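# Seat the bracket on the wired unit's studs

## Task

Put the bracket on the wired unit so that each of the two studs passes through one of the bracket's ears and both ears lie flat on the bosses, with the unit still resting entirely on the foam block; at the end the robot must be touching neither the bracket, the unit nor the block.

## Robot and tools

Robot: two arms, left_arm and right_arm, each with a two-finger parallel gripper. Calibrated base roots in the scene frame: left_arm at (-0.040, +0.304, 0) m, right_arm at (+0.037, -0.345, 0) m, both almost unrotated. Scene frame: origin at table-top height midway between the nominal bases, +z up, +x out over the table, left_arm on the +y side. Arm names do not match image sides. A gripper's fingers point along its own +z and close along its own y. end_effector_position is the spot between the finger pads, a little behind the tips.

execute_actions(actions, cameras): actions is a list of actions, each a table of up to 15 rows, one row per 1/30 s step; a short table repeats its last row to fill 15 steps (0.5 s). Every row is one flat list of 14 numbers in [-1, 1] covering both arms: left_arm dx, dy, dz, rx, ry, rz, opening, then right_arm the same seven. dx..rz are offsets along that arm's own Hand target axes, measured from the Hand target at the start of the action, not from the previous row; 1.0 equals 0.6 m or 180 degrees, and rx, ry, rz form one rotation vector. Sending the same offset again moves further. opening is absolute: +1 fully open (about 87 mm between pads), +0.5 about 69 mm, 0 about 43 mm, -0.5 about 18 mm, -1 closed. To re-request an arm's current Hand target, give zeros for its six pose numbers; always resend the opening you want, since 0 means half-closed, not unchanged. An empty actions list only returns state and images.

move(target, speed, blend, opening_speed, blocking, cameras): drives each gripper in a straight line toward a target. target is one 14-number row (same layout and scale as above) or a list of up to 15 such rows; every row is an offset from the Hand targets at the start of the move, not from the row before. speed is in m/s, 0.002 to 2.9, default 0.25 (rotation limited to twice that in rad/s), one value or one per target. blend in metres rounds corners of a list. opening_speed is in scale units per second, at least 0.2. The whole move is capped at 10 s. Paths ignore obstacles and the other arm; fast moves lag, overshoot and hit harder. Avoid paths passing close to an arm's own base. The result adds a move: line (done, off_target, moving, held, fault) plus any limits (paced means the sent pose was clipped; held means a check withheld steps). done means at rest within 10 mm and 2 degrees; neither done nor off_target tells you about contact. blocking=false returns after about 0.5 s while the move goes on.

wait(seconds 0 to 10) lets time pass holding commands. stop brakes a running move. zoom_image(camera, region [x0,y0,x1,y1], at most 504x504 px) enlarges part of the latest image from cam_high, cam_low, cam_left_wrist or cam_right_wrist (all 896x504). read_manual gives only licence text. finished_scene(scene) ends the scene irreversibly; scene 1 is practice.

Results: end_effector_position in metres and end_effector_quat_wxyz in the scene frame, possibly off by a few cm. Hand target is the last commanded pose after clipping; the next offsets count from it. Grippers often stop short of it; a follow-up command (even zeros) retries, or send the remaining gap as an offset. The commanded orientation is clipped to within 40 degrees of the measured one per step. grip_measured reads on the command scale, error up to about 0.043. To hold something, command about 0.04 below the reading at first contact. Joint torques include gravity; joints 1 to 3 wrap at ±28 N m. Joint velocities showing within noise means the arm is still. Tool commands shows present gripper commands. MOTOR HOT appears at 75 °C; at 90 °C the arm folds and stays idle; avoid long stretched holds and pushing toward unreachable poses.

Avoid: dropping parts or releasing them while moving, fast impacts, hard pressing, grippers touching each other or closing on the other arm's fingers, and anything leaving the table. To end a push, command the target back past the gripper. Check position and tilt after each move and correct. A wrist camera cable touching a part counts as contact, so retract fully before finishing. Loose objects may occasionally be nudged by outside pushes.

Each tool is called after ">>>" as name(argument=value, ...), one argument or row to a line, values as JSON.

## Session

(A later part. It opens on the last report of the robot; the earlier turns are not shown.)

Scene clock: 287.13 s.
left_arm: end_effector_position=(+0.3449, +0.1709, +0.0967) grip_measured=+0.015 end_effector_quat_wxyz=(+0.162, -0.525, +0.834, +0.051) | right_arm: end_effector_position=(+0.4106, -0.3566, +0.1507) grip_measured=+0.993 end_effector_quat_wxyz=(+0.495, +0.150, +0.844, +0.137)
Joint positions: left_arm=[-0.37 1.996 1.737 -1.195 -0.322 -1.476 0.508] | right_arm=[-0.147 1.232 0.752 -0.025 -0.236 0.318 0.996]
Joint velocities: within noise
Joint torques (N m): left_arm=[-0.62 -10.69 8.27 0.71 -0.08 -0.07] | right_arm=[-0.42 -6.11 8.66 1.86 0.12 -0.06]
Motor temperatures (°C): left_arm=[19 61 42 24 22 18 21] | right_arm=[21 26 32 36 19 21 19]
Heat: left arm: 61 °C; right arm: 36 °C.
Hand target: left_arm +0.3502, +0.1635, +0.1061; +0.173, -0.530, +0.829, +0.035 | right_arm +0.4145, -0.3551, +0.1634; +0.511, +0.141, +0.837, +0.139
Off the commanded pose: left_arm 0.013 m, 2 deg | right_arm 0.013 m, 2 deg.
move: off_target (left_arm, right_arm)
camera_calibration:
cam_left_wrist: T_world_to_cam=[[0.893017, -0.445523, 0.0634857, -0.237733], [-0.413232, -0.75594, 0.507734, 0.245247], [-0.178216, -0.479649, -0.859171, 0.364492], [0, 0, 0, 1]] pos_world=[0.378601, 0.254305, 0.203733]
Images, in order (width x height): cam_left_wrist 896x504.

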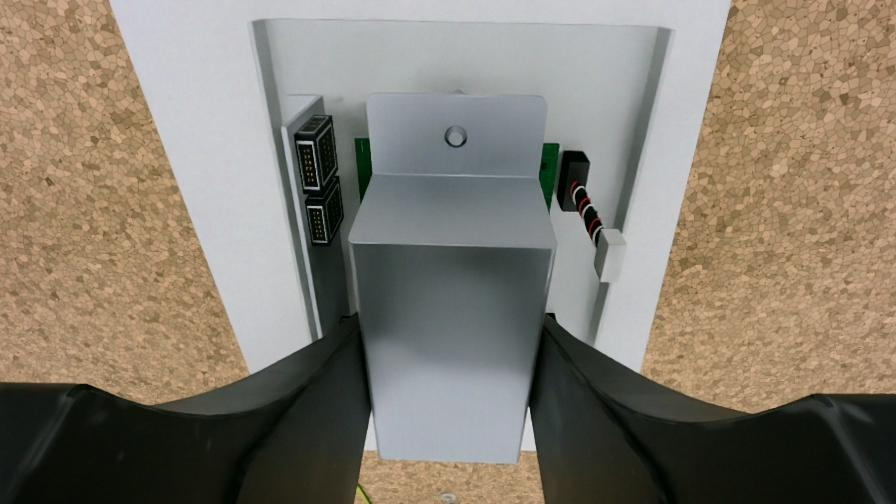

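>>> move(
  target=[0.0018,0.0025,0.0097,0,0,0,-0.06,0,0,0,0,0,0,1],
  speed=0.03,
  cameras=["cam_left_wrist","cam_low"],
)

>>> zoom_image(
  camera="cam_left_wrist",
  region=[400, 50, 510, 160],
)

>>> zoom_image(
  camera="cam_low",
  region=[550, 275, 620, 345],
)

Scene clock: 292.57 s.
left_arm: end_effector_position=(+0.3449, +0.1709, +0.0967) grip_measured=+0.015 end_effector_quat_wxyz=(+0.162, -0.525, +0.834, +0.051) | right_arm: end_effector_position=(+0.4106, -0.3566, +0.1507) grip_measured=+0.993 end_effector_quat_wxyz=(+0.495, +0.150, +0.844, +0.137)
Joint positions: left_arm=[-0.37 1.996 1.737 -1.195 -0.322 -1.476 0.508] | right_arm=[-0.147 1.232 0.752 -0.025 -0.236 0.318 0.996]
Joint velocities: within noise
Joint torques (N m): left_arm=[-0.39 -10.91 5.74 0.97 -0.07 -0.05] | right_arm=[-0.44 -6.04 8.81 1.83 0.03 -0.03]
Motor temperatures (°C): left_arm=[19 62 42 24 22 18 21] | right_arm=[21 26 32 36 19 21 19]
Heat: left arm: 62 °C; right arm: 36 °C.
Hand target: left_arm +0.3499, +0.1646, +0.1001; +0.173, -0.530, +0.829, +0.035 | right_arm +0.4145, -0.3551, +0.1634; +0.511, +0.141, +0.837, +0.139
Off the commanded pose: left_arm 0.009 m, 2 deg | right_arm 0.013 m, 2 deg.
move: off_target (right_arm)
camera_calibration:
cam_left_wrist: T_world_to_cam=[[0.893017, -0.445523, 0.0634857, -0.237733], [-0.413232, -0.75594, 0.507734, 0.245247], [-0.178216, -0.479649, -0.859171, 0.364492], [0, 0, 0, 1]] pos_world=[0.378601, 0.254305, 0.203733]
Images, in order (width x height): cam_low 896x504, cam_left_wrist 896x504.

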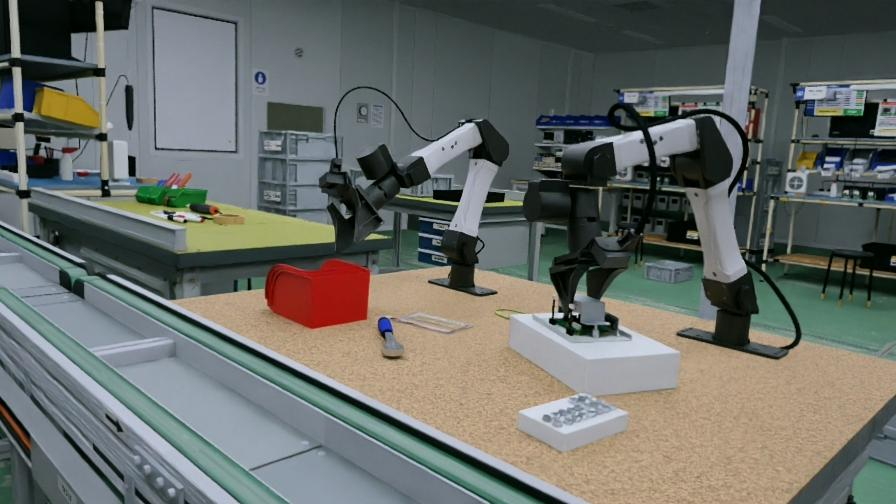

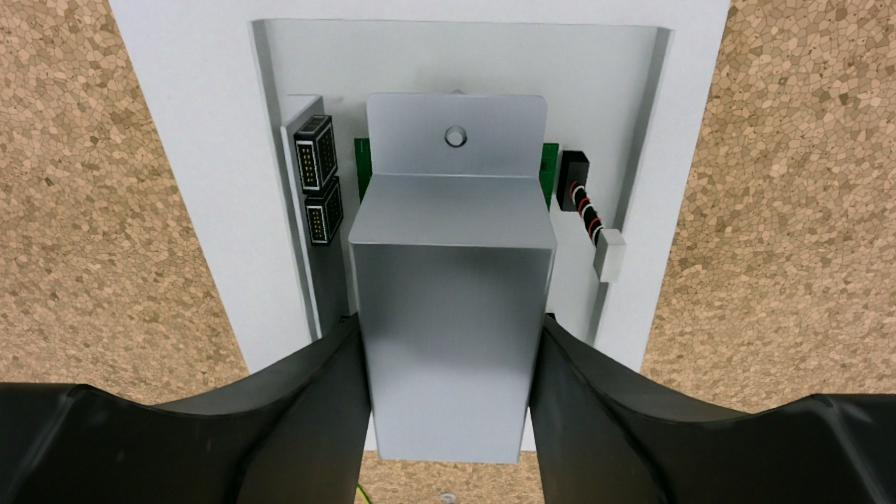

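Scaled by 4.582 from the camera's 896x504 image, which has a finer 1280x720 frame.

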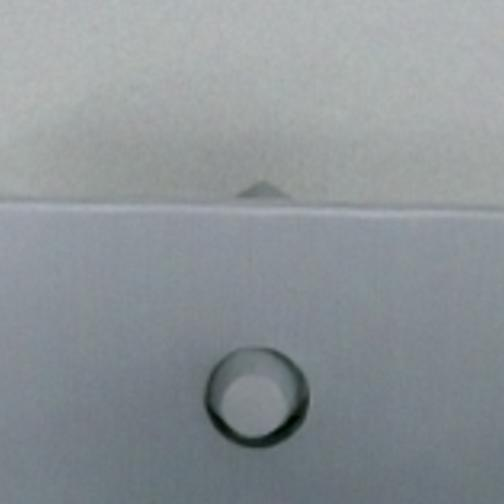

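Scaled by 7.200 from the camera's 896x504 image, which has a finer 1280x720 frame.

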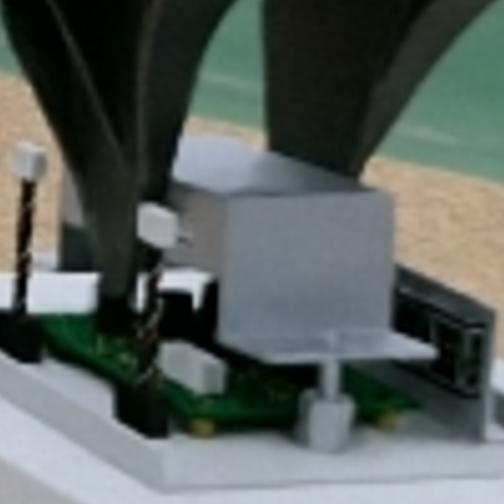

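>>> move(
  target=[0.003,0.0018,0.0093,0.0077,0,-0.0031,-0.06,0,0,0,0,0,0,1],
  speed=0.03,
  cameras=["cam_left_wrist","cam_low"],
)

>>> zoom_image(
  camera="cam_left_wrist",
  region=[400, 50, 510, 160],
)

>>> zoom_image(
  camera="cam_low",
  region=[550, 275, 620, 345],
)

Scene clock: 296.90 s.
left_arm: end_effector_position=(+0.3445, +0.1717, +0.0888) grip_measured=+0.015 end_effector_quat_wxyz=(+0.166, -0.526, +0.833, +0.046) | right_arm: end_effector_position=(+0.4106, -0.3566, +0.1507) grip_measured=+0.993 end_effector_quat_wxyz=(+0.495, +0.150, +0.844, +0.137)
Joint positions: left_arm=[-0.369 1.983 1.685 -1.145 -0.322 -1.476 0.508] | right_arm=[-0.147 1.232 0.752 -0.025 -0.236 0.318 0.996]
Joint velocities: within noise
Joint torques (N m): left_arm=[-0.28 -12.01 4.62 1.15 -0.06 -0.05] | right_arm=[-0.28 -5.98 8.7 1.85 0.07 -0.02]
Motor temperatures (°C): left_arm=[19 62 42 24 22 18 21] | right_arm=[21 26 32 36 19 21 19]
Heat: left arm: 62 °C; right arm: 36 °C.
Hand target: left_arm +0.3496, +0.1648, +0.0942; +0.179, -0.532, +0.827, +0.024 | right_arm +0.4145, -0.3551, +0.1634; +0.511, +0.141, +0.837, +0.139
Off the commanded pose: left_arm 0.010 m, 3 deg | right_arm 0.013 m, 2 deg.
move: off_target (left_arm, right_arm)
camera_calibration:
cam_left_wrist: T_world_to_cam=[[0.892939, -0.443766, 0.0757105, -0.237896], [-0.417817, -0.754334, 0.506369, 0.251076], [-0.167598, -0.48379, -0.858987, 0.355049], [0, 0, 0, 1]] pos_world=[0.376836, 0.255594, 0.195856]
Images, in order (width x height): cam_low 896x504, cam_left_wrist 896x504.

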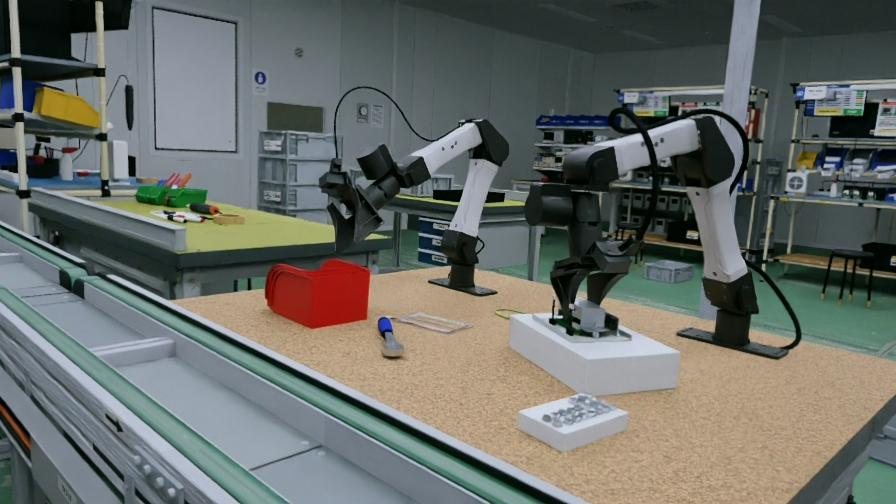

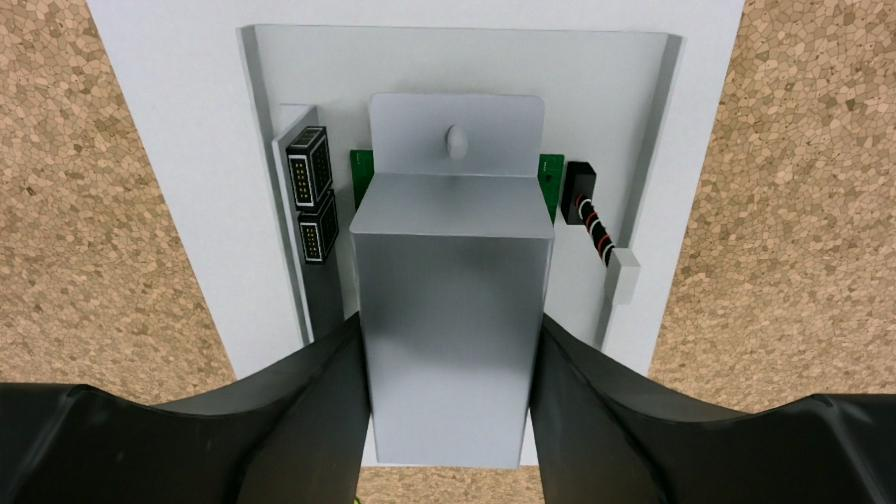

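Scaled by 4.582 from the camera's 896x504 image, which has a finer 1280x720 frame.

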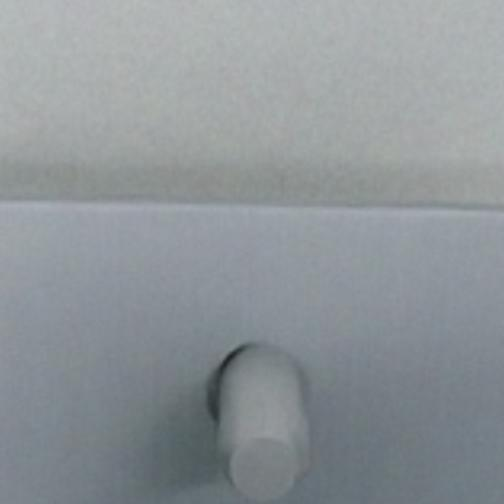

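Scaled by 7.200 from the camera's 896x504 image, which has a finer 1280x720 frame.

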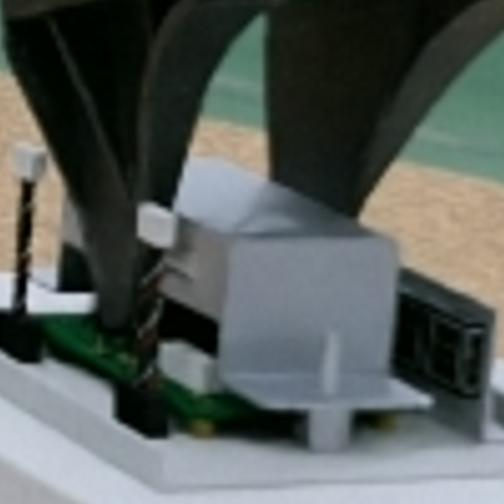

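>>> execute_actions(
  actions=[],
  cameras=["cam_high","cam_low"],
)

>>> zoom_image(
  camera="cam_low",
  region=[550, 295, 590, 325],
)

>>> zoom_image(
  camera="cam_high",
  region=[420, 220, 560, 320],
)

Scene clock: 301.30 s.
left_arm: end_effector_position=(+0.3449, +0.1716, +0.0889) grip_measured=+0.015 end_effector_quat_wxyz=(+0.166, -0.526, +0.833, +0.046) | right_arm: end_effector_position=(+0.4106, -0.3566, +0.1507) grip_measured=+0.993 end_effector_quat_wxyz=(+0.495, +0.150, +0.844, +0.137)
Joint positions: left_arm=[-0.369 1.983 1.685 -1.143 -0.322 -1.476 0.508] | right_arm=[-0.147 1.232 0.752 -0.025 -0.236 0.318 0.996]
Joint velocities: within noise
Joint torques (N m): left_arm=[-0.28 -12 4.63 1.14 -0.06 -0.06] | right_arm=[-0.32 -6.06 8.57 1.87 0.02 -0.03]
Motor temperatures (°C): left_arm=[19 62 41 25 22 18 21] | right_arm=[21 26 32 36 19 21 19]
Heat: left arm: 62 °C; right arm: 36 °C.
Hand target: left_arm +0.3496, +0.1648, +0.0942; +0.179, -0.532, +0.827, +0.024 | right_arm +0.4145, -0.3551, +0.1634; +0.511, +0.141, +0.837, +0.139
Tool commands: left_gripper/opening=-0.06 right_gripper/opening=+1.0
Off the commanded pose: left_arm 0.010 m, 3 deg | right_arm 0.013 m, 2 deg.
Images, in order (width x height): cam_high 896x504, cam_low 896x504.

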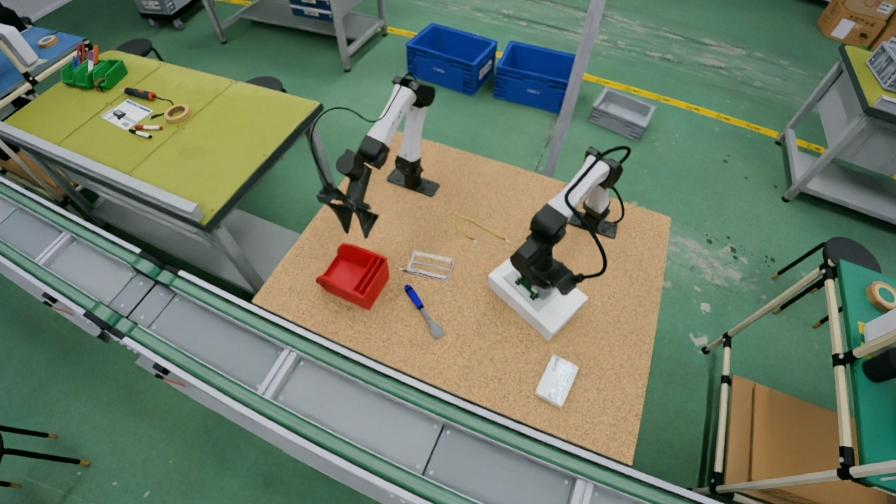

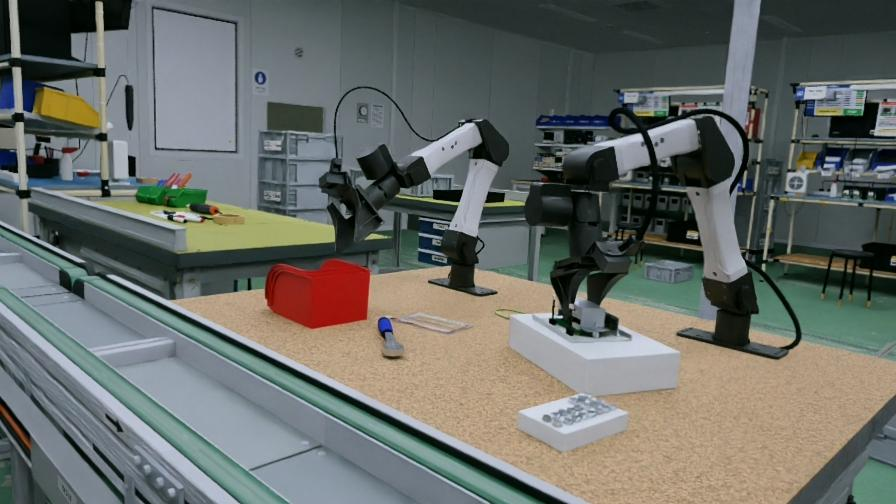

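Scaled by 12.600 from the camera's 896x504 image, which has a finer 1280x720 frame.

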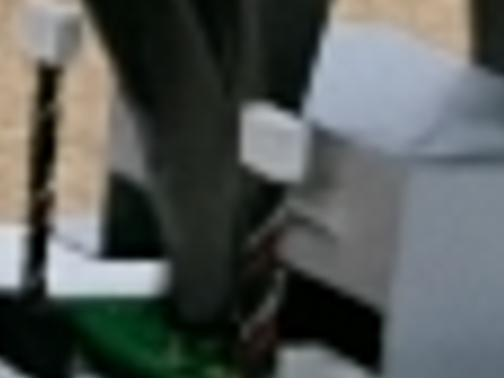

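Scaled by 3.600 from the camera's 896x504 image, which has a finer 1280x720 frame.

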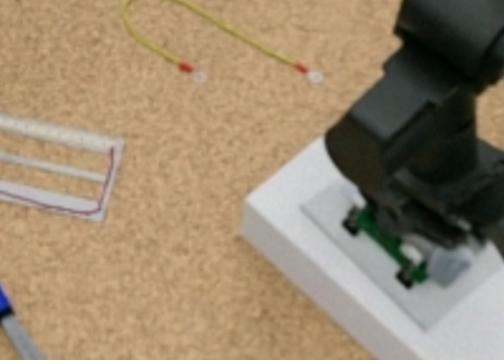

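>>> wait(
  seconds=0,
  cameras=["cam_right_wrist"],
)

Scene clock: 303.07 s.
left_arm: end_effector_position=(+0.3449, +0.1716, +0.0889) grip_measured=+0.015 end_effector_quat_wxyz=(+0.166, -0.526, +0.833, +0.046) | right_arm: end_effector_position=(+0.4106, -0.3566, +0.1507) grip_measured=+0.993 end_effector_quat_wxyz=(+0.495, +0.150, +0.844, +0.137)
Joint positions: left_arm=[-0.369 1.983 1.685 -1.143 -0.322 -1.476 0.508] | right_arm=[-0.147 1.232 0.752 -0.025 -0.236 0.318 0.996]
Joint velocities: within noise
Joint torques (N m): left_arm=[-0.28 -12.01 4.6 1.14 -0.06 -0.06] | right_arm=[-0.25 -6.15 8.79 1.85 0.05 -0.04]
Motor temperatures (°C): left_arm=[19 61 41 25 22 18 21] | right_arm=[21 26 32 36 19 21 19]
Heat: left arm: 61 °C; right arm: 36 °C.
Hand target: left_arm +0.3496, +0.1648, +0.0942; +0.179, -0.532, +0.827, +0.024 | right_arm +0.4145, -0.3551, +0.1634; +0.511, +0.141, +0.837, +0.139
Tool commands: left_gripper/opening=-0.06 right_gripper/opening=+1.0
Off the commanded pose: left_arm 0.010 m, 3 deg | right_arm 0.013 m, 2 deg.
camera_calibration:
cam_right_wrist: T_world_to_cam=[[-0.136177, -0.908842, -0.394286, -0.210721], [-0.970314, 0.202653, -0.131997, 0.508677], [0.199867, 0.364606, -0.909459, 0.323844], [0, 0, 0, 1]] pos_world=[0.400156, -0.412672, 0.278582]
Images, in order (width x height): cam_right_wrist 896x504.

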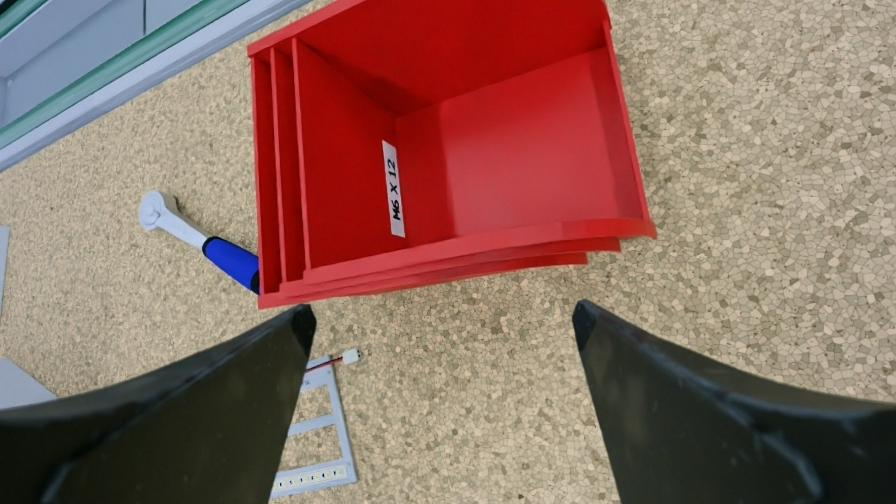

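>>> move(
  target=[-0.0098,-0.004,-0.0173,0.0022,-0.0155,0.0062,-0.06,0,0,0,0,0,0,1],
  speed=0.03,
  cameras=["cam_left_wrist","cam_low"],
)

>>> zoom_image(
  camera="cam_left_wrist",
  region=[400, 50, 510, 160],
)

>>> zoom_image(
  camera="cam_low",
  region=[550, 275, 620, 345],
)

Scene clock: 316.50 s.
left_arm: end_effector_position=(+0.3449, +0.1711, +0.0892) grip_measured=+0.015 end_effector_quat_wxyz=(+0.174, -0.522, +0.834, +0.050) | right_arm: end_effector_position=(+0.4106, -0.3566, +0.1507) grip_measured=+0.993 end_effector_quat_wxyz=(+0.495, +0.150, +0.844, +0.137)
Joint positions: left_arm=[-0.378 1.983 1.685 -1.143 -0.341 -1.476 0.507] | right_arm=[-0.147 1.232 0.752 -0.025 -0.236 0.318 0.996]
Joint velocities: within noise
Joint torques (N m): left_arm=[-0.99 -12.53 7.9 0.76 -0.39 -0.01] | right_arm=[-0.44 -6.02 8.68 1.9 0.06 -0.06]
Motor temperatures (°C): left_arm=[19 61 40 25 22 18 21] | right_arm=[21 26 32 36 19 21 19]
Heat: left arm: 61 °C; right arm: 36 °C.
Hand target: left_arm +0.3511, +0.1665, +0.1061; +0.201, -0.522, +0.828, +0.036 | right_arm +0.4145, -0.3551, +0.1634; +0.511, +0.141, +0.837, +0.139
Off the commanded pose: left_arm 0.019 m, 4 deg | right_arm 0.013 m, 2 deg.
move: off_target (left_arm, right_arm)
camera_calibration:
cam_left_wrist: T_world_to_cam=[[0.889246, -0.451139, 0.0756014, -0.23591], [-0.427088, -0.759653, 0.490432, 0.25614], [-0.163822, -0.468403, -0.868194, 0.35201], [0, 0, 0, 1]] pos_world=[0.376844, 0.253032, 0.197829]
Images, in order (width x height): cam_low 896x504, cam_left_wrist 896x504.

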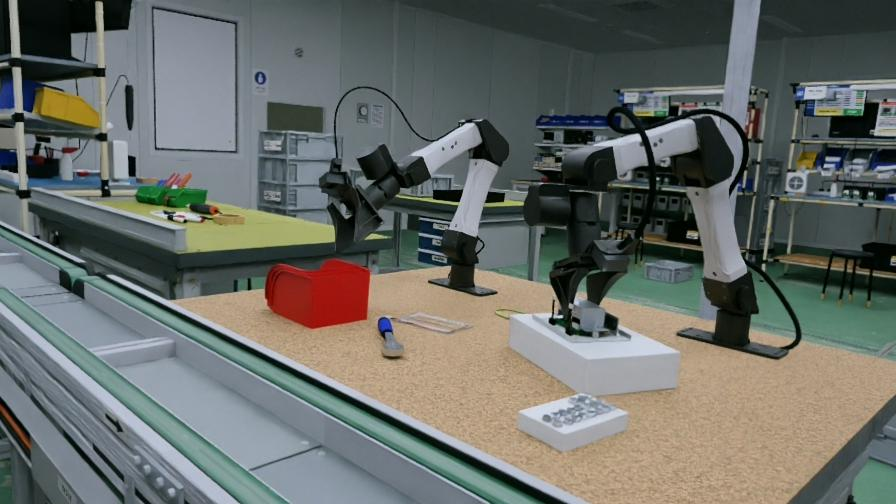

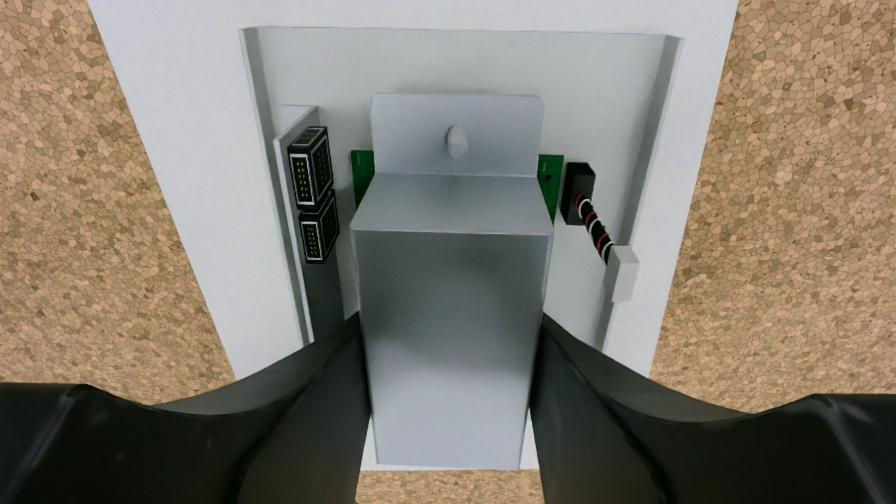

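Scaled by 4.582 from the camera's 896x504 image, which has a finer 1280x720 frame.

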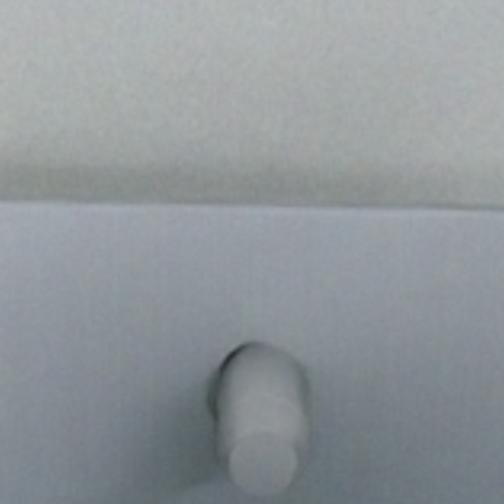

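Scaled by 7.200 from the camera's 896x504 image, which has a finer 1280x720 frame.

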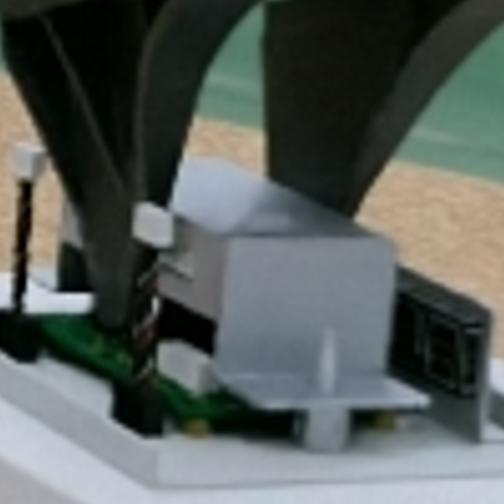

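>>> move(
  target=[-0.0045,-0.0025,-0.0123,0,0,0,-0.06,0,0,0,0,0,0,1],
  speed=0.03,
  cameras=["cam_left_wrist","cam_low"],
)

>>> zoom_image(
  camera="cam_left_wrist",
  region=[400, 50, 510, 160],
)

>>> zoom_image(
  camera="cam_low",
  region=[550, 275, 620, 345],
)

Scene clock: 320.63 s.
left_arm: end_effector_position=(+0.3443, +0.1707, +0.0891) grip_measured=+0.015 end_effector_quat_wxyz=(+0.173, -0.521, +0.834, +0.051) | right_arm: end_effector_position=(+0.4106, -0.3566, +0.1507) grip_measured=+0.993 end_effector_quat_wxyz=(+0.495, +0.150, +0.844, +0.137)
Joint positions: left_arm=[-0.38 1.983 1.685 -1.145 -0.341 -1.476 0.507] | right_arm=[-0.147 1.232 0.752 -0.025 -0.236 0.318 0.996]
Joint velocities: within noise
Joint torques (N m): left_arm=[-0.99 -12.63 10.63 0.44 -0.39 0] | right_arm=[-0.28 -6.22 8.7 1.89 0.08 -0.03]
Motor temperatures (°C): left_arm=[19 61 40 25 22 18 21] | right_arm=[21 26 32 36 19 21 19]
Heat: left arm: 61 °C; right arm: 36 °C.
Hand target: left_arm +0.3513, +0.1662, +0.1141; +0.201, -0.522, +0.828, +0.036 | right_arm +0.4145, -0.3551, +0.1634; +0.511, +0.141, +0.837, +0.139
Off the commanded pose: left_arm 0.026 m, 4 deg | right_arm 0.013 m, 2 deg.
move: off_target (left_arm, right_arm)
camera_calibration:
cam_left_wrist: T_world_to_cam=[[0.888673, -0.452523, 0.0740467, -0.235035], [-0.427509, -0.759263, 0.490669, 0.255567], [-0.165818, -0.4677, -0.868194, 0.35225], [0, 0, 0, 1]] pos_world=[0.376536, 0.252431, 0.197826]
Images, in order (width x height): cam_low 896x504, cam_left_wrist 896x504.

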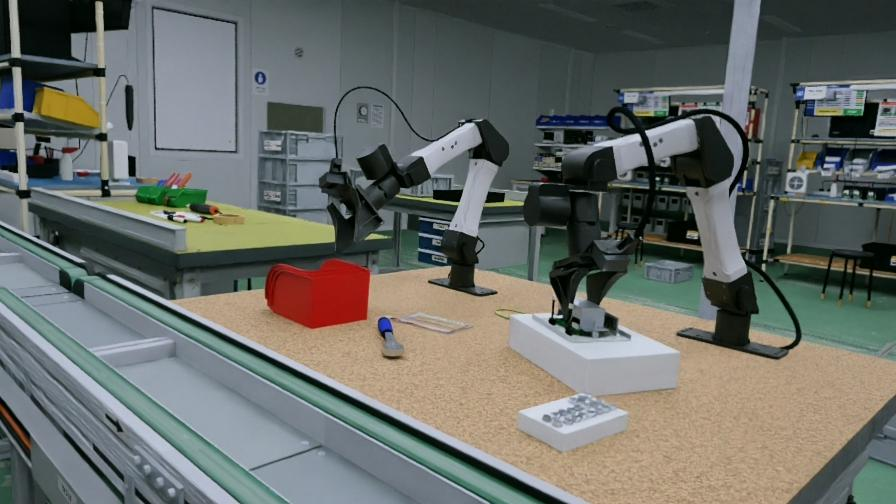

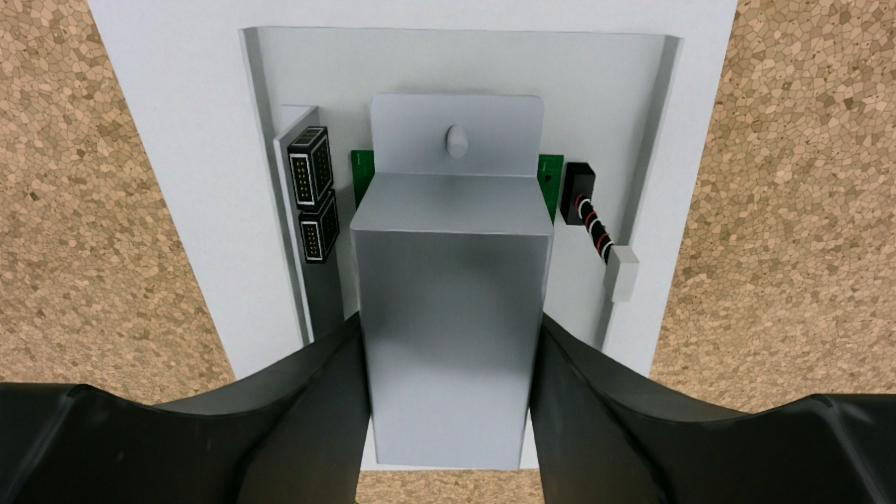

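Scaled by 4.582 from the camera's 896x504 image, which has a finer 1280x720 frame.

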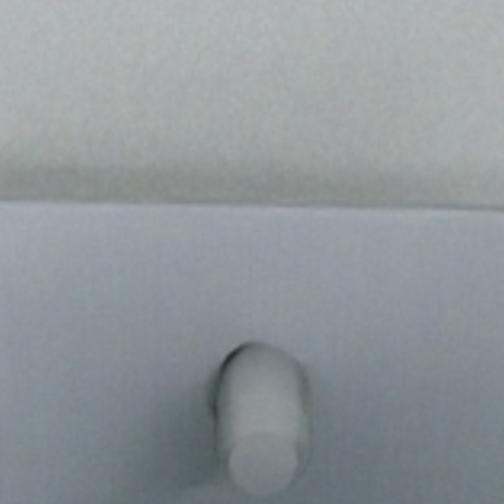

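Scaled by 7.200 from the camera's 896x504 image, which has a finer 1280x720 frame.

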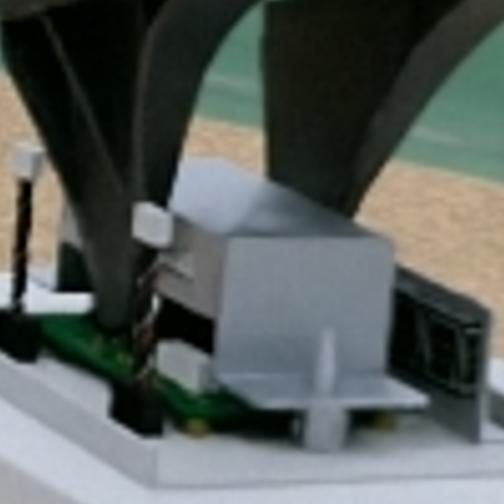

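>>> move(
  target=[-0.0135,-0.0045,-0.0204,0,0,0,-0.06,0,0,0,0,0,0,1],
  speed=0.03,
  cameras=["cam_left_wrist","cam_low"],
)

>>> zoom_image(
  camera="cam_low",
  region=[550, 275, 620, 345],
)

Scene clock: 325.57 s.
left_arm: end_effector_position=(+0.3463, +0.1692, +0.1037) grip_measured=+0.015 end_effector_quat_wxyz=(+0.176, -0.521, +0.834, +0.048) | right_arm: end_effector_position=(+0.4106, -0.3566, +0.1507) grip_measured=+0.993 end_effector_quat_wxyz=(+0.495, +0.150, +0.844, +0.137)
Joint positions: left_arm=[-0.381 1.983 1.741 -1.194 -0.341 -1.476 0.507] | right_arm=[-0.147 1.232 0.752 -0.025 -0.236 0.318 0.996]
Joint velocities: within noise
Joint torques (N m): left_arm=[-0.32 -12.21 11.38 0.37 -0.38 0.07] | right_arm=[-0.4 -5.86 8.72 1.88 0.06 0.05]
Motor temperatures (°C): left_arm=[19 61 42 25 22 18 21] | right_arm=[21 26 32 36 19 21 19]
Heat: left arm: 61 °C; right arm: 36 °C.
Hand target: left_arm +0.3530, +0.1685, +0.1288; +0.201, -0.522, +0.828, +0.036 | right_arm +0.4145, -0.3551, +0.1634; +0.511, +0.141, +0.837, +0.139
Off the commanded pose: left_arm 0.026 m, 3 deg | right_arm 0.013 m, 2 deg.
move: off_target (left_arm, right_arm)
camera_calibration:
cam_left_wrist: T_world_to_cam=[[0.887405, -0.453704, 0.0816439, -0.238753], [-0.432193, -0.7572, 0.489753, 0.249579], [-0.160382, -0.469895, -0.86803, 0.362983], [0, 0, 0, 1]] pos_world=[0.377953, 0.251222, 0.212341]
Images, in order (width x height): cam_low 896x504, cam_left_wrist 896x504.

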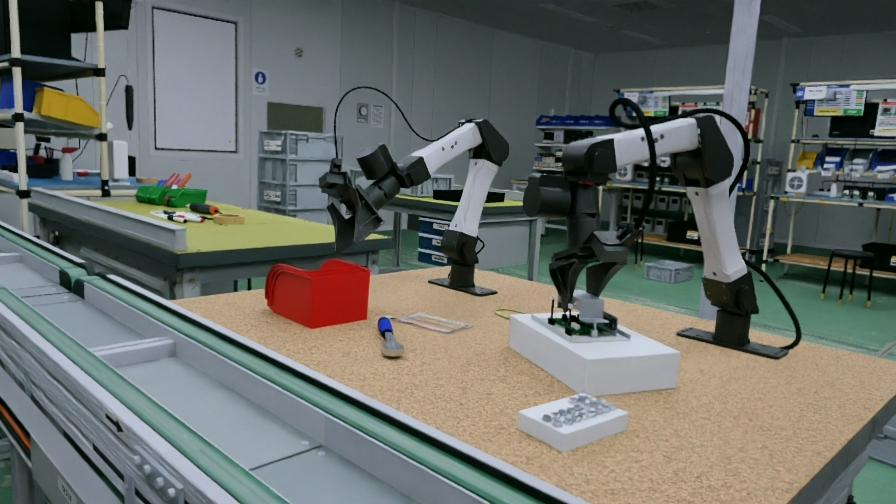

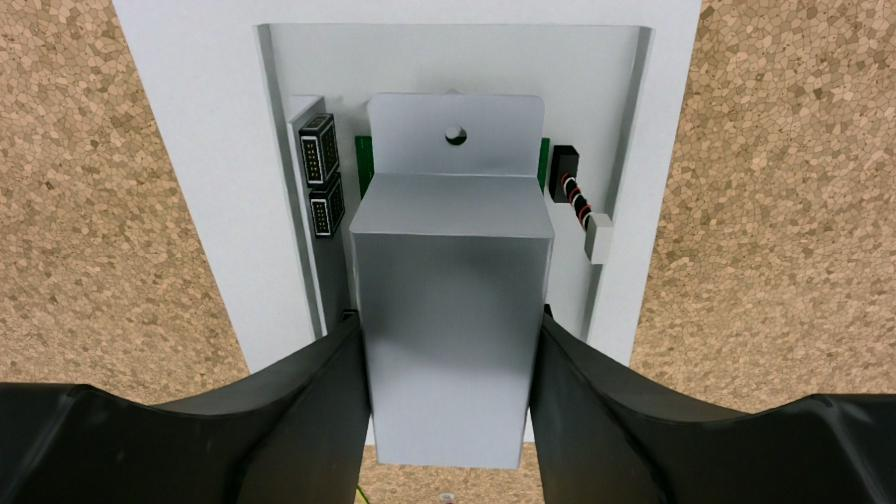

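Scaled by 7.200 from the camera's 896x504 image, which has a finer 1280x720 frame.

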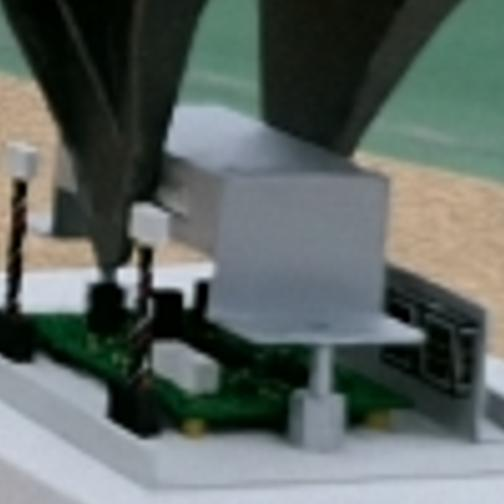

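>>> zoom_image(
  camera="cam_low",
  region=[550, 290, 590, 325],
)

>>> zoom_image(
  camera="cam_left_wrist",
  region=[400, 50, 510, 160],
)

>>> zoom_image(
  camera="cam_left_wrist",
  region=[200, 0, 700, 500],
)

Scaled by 12.600 from the camera's 896x504 image, which has a finer 1280x720 frame.

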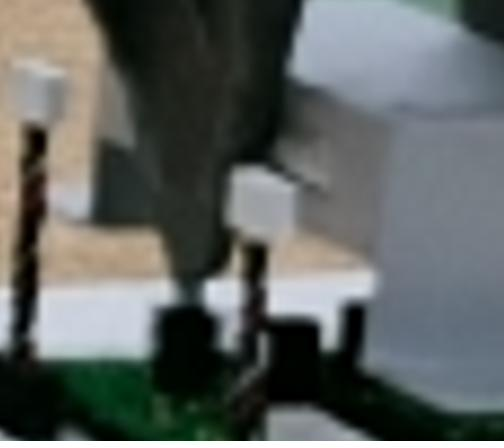

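Scaled by 4.582 from the camera's 896x504 image, which has a finer 1280x720 frame.

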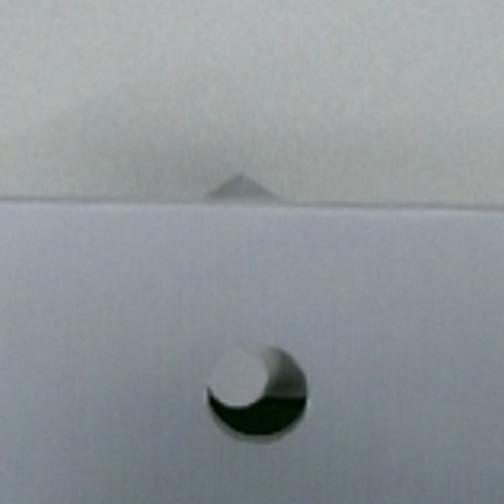

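Scaled by 1.008 from the camera's 896x504 image, which has a finer 1280x720 frame.

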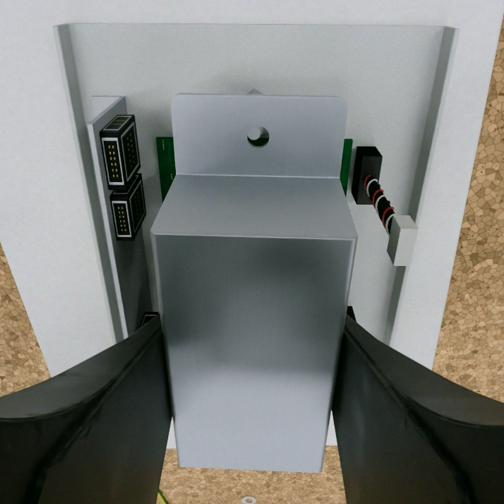

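>>> move(
  target=[-0.001,0.001,0,-0.0009,-0.0116,-0.0026,-0.06,0,0,0,0,0,0,1],
  speed=0.03,
  cameras=["cam_left_wrist","cam_low"],
)

>>> zoom_image(
  camera="cam_left_wrist",
  region=[400, 50, 510, 160],
)

>>> zoom_image(
  camera="cam_low",
  region=[550, 275, 620, 345],
)

Scene clock: 351.47 s.
left_arm: end_effector_position=(+0.3454, +0.1666, +0.1043) grip_measured=+0.015 end_effector_quat_wxyz=(+0.188, -0.515, +0.835, +0.055) | right_arm: end_effector_position=(+0.4106, -0.3566, +0.1507) grip_measured=+0.993 end_effector_quat_wxyz=(+0.495, +0.150, +0.844, +0.137)
Joint positions: left_arm=[-0.401 1.983 1.741 -1.195 -0.372 -1.482 0.507] | right_arm=[-0.147 1.232 0.752 -0.025 -0.236 0.318 0.996]
Joint velocities: within noise
Joint torques (N m): left_arm=[-0.53 -12.34 10.85 0.37 -0.48 -0.09] | right_arm=[-0.35 -6 8.7 1.93 0.08 -0.01]
Motor temperatures (°C): left_arm=[19 62 48 24 22 18 22] | right_arm=[21 26 32 36 19 21 19]
Heat: left arm: 62 °C; right arm: 36 °C.
Hand target: left_arm +0.3527, +0.1693, +0.1289; +0.216, -0.525, +0.822, +0.045 | right_arm +0.4145, -0.3551, +0.1634; +0.511, +0.141, +0.837, +0.139
Off the commanded pose: left_arm 0.026 m, 4 deg | right_arm 0.013 m, 2 deg.
move: off_target (left_arm, right_arm)
camera_calibration:
cam_left_wrist: T_world_to_cam=[[0.88182, -0.4648, 0.0797138, -0.235193], [-0.445533, -0.765709, 0.463886, 0.255654], [-0.154576, -0.444579, -0.882301, 0.357522], [0, 0, 0, 1]] pos_world=[0.376564, 0.245385, 0.215596]
Images, in order (width x height): cam_low 896x504, cam_left_wrist 896x504.

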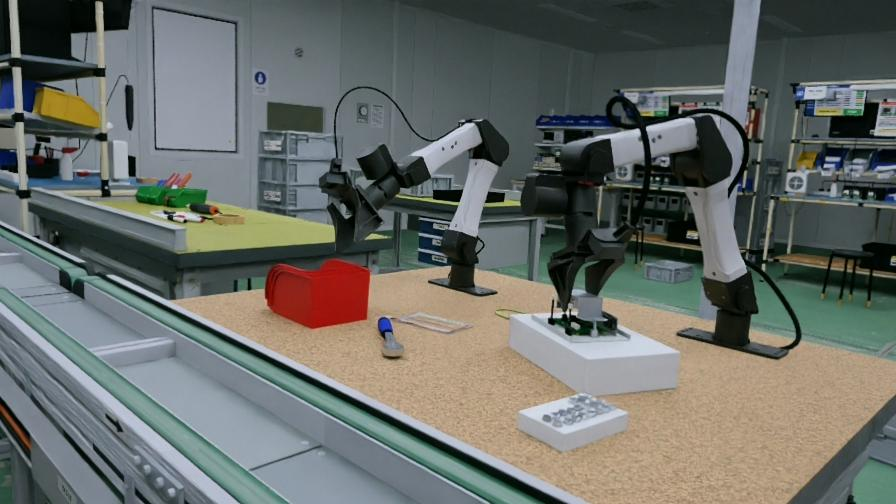

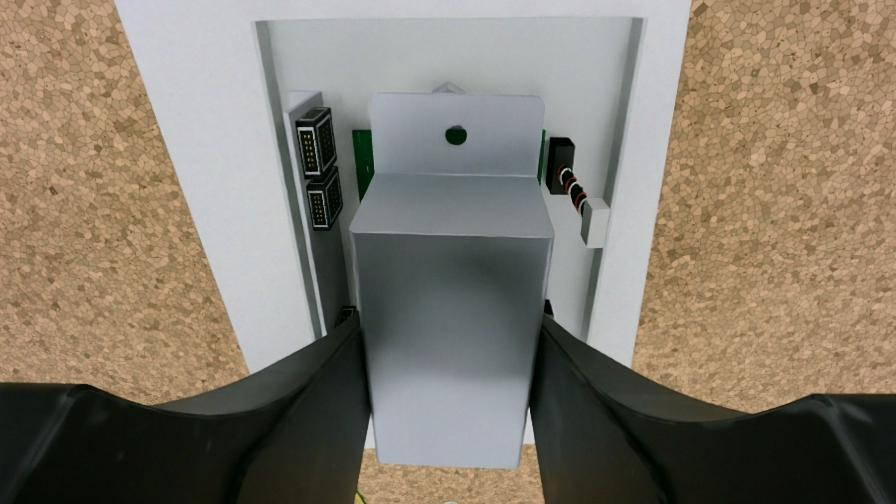

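Scaled by 4.582 from the camera's 896x504 image, which has a finer 1280x720 frame.

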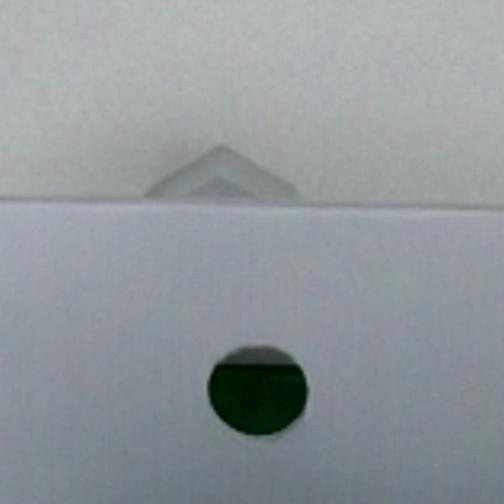

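Scaled by 7.200 from the camera's 896x504 image, which has a finer 1280x720 frame.

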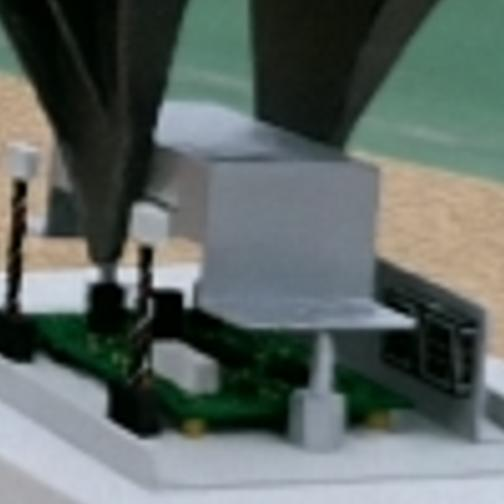

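>>> zoom_image(
  camera="cam_low",
  region=[550, 285, 610, 345],
)

>>> zoom_image(
  camera="cam_low",
  region=[550, 290, 580, 320],
)

Scaled by 8.400 from the camera's 896x504 image, which has a finer 1280x720 frame.

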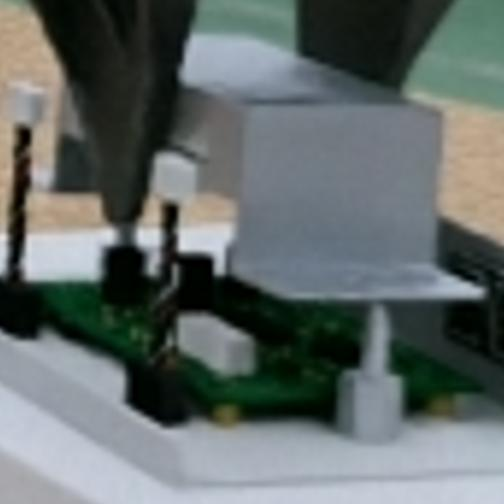

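Scaled by 16.800 from the camera's 896x504 image, which has a finer 1280x720 frame.

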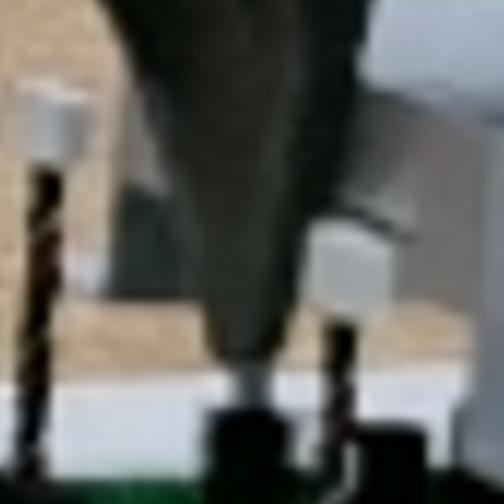

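>>> move(
  target=[-0.0083,0.0041,0.0022,0,0.0083,0,-0.06,0,0,0,0,0,0,1],
  speed=0.03,
  cameras=[],
)

Scene clock: 366.33 s.
left_arm: end_effector_position=(+0.3469, +0.1708, +0.1043) grip_measured=+0.015 end_effector_quat_wxyz=(+0.188, -0.519, +0.832, +0.056) | right_arm: end_effector_position=(+0.4106, -0.3566, +0.1507) grip_measured=+0.993 end_effector_quat_wxyz=(+0.495, +0.150, +0.844, +0.137)
Joint positions: left_arm=[-0.39 1.983 1.741 -1.195 -0.372 -1.482 0.507] | right_arm=[-0.147 1.232 0.752 -0.025 -0.236 0.318 0.996]
Joint velocities: within noise
Joint torques (N m): left_arm=[0.84 -13.18 10.07 0.45 -0.18 0.15] | right_arm=[-0.21 -5.9 8.54 1.86 0.03 -0.07]
Motor temperatures (°C): left_arm=[19 63 50 24 22 18 22] | right_arm=[21 26 32 37 19 21 19]
Heat: left arm: 63 °C; right arm: 37 °C.
Hand target: left_arm +0.3527, +0.1750, +0.1293; +0.205, -0.526, +0.825, +0.039 | right_arm +0.4145, -0.3551, +0.1634; +0.511, +0.141, +0.837, +0.139
Off the commanded pose: left_arm 0.026 m, 3 deg | right_arm 0.013 m, 2 deg.
move: off_target (left_arm, right_arm)
No camera images: "cameras" was empty.


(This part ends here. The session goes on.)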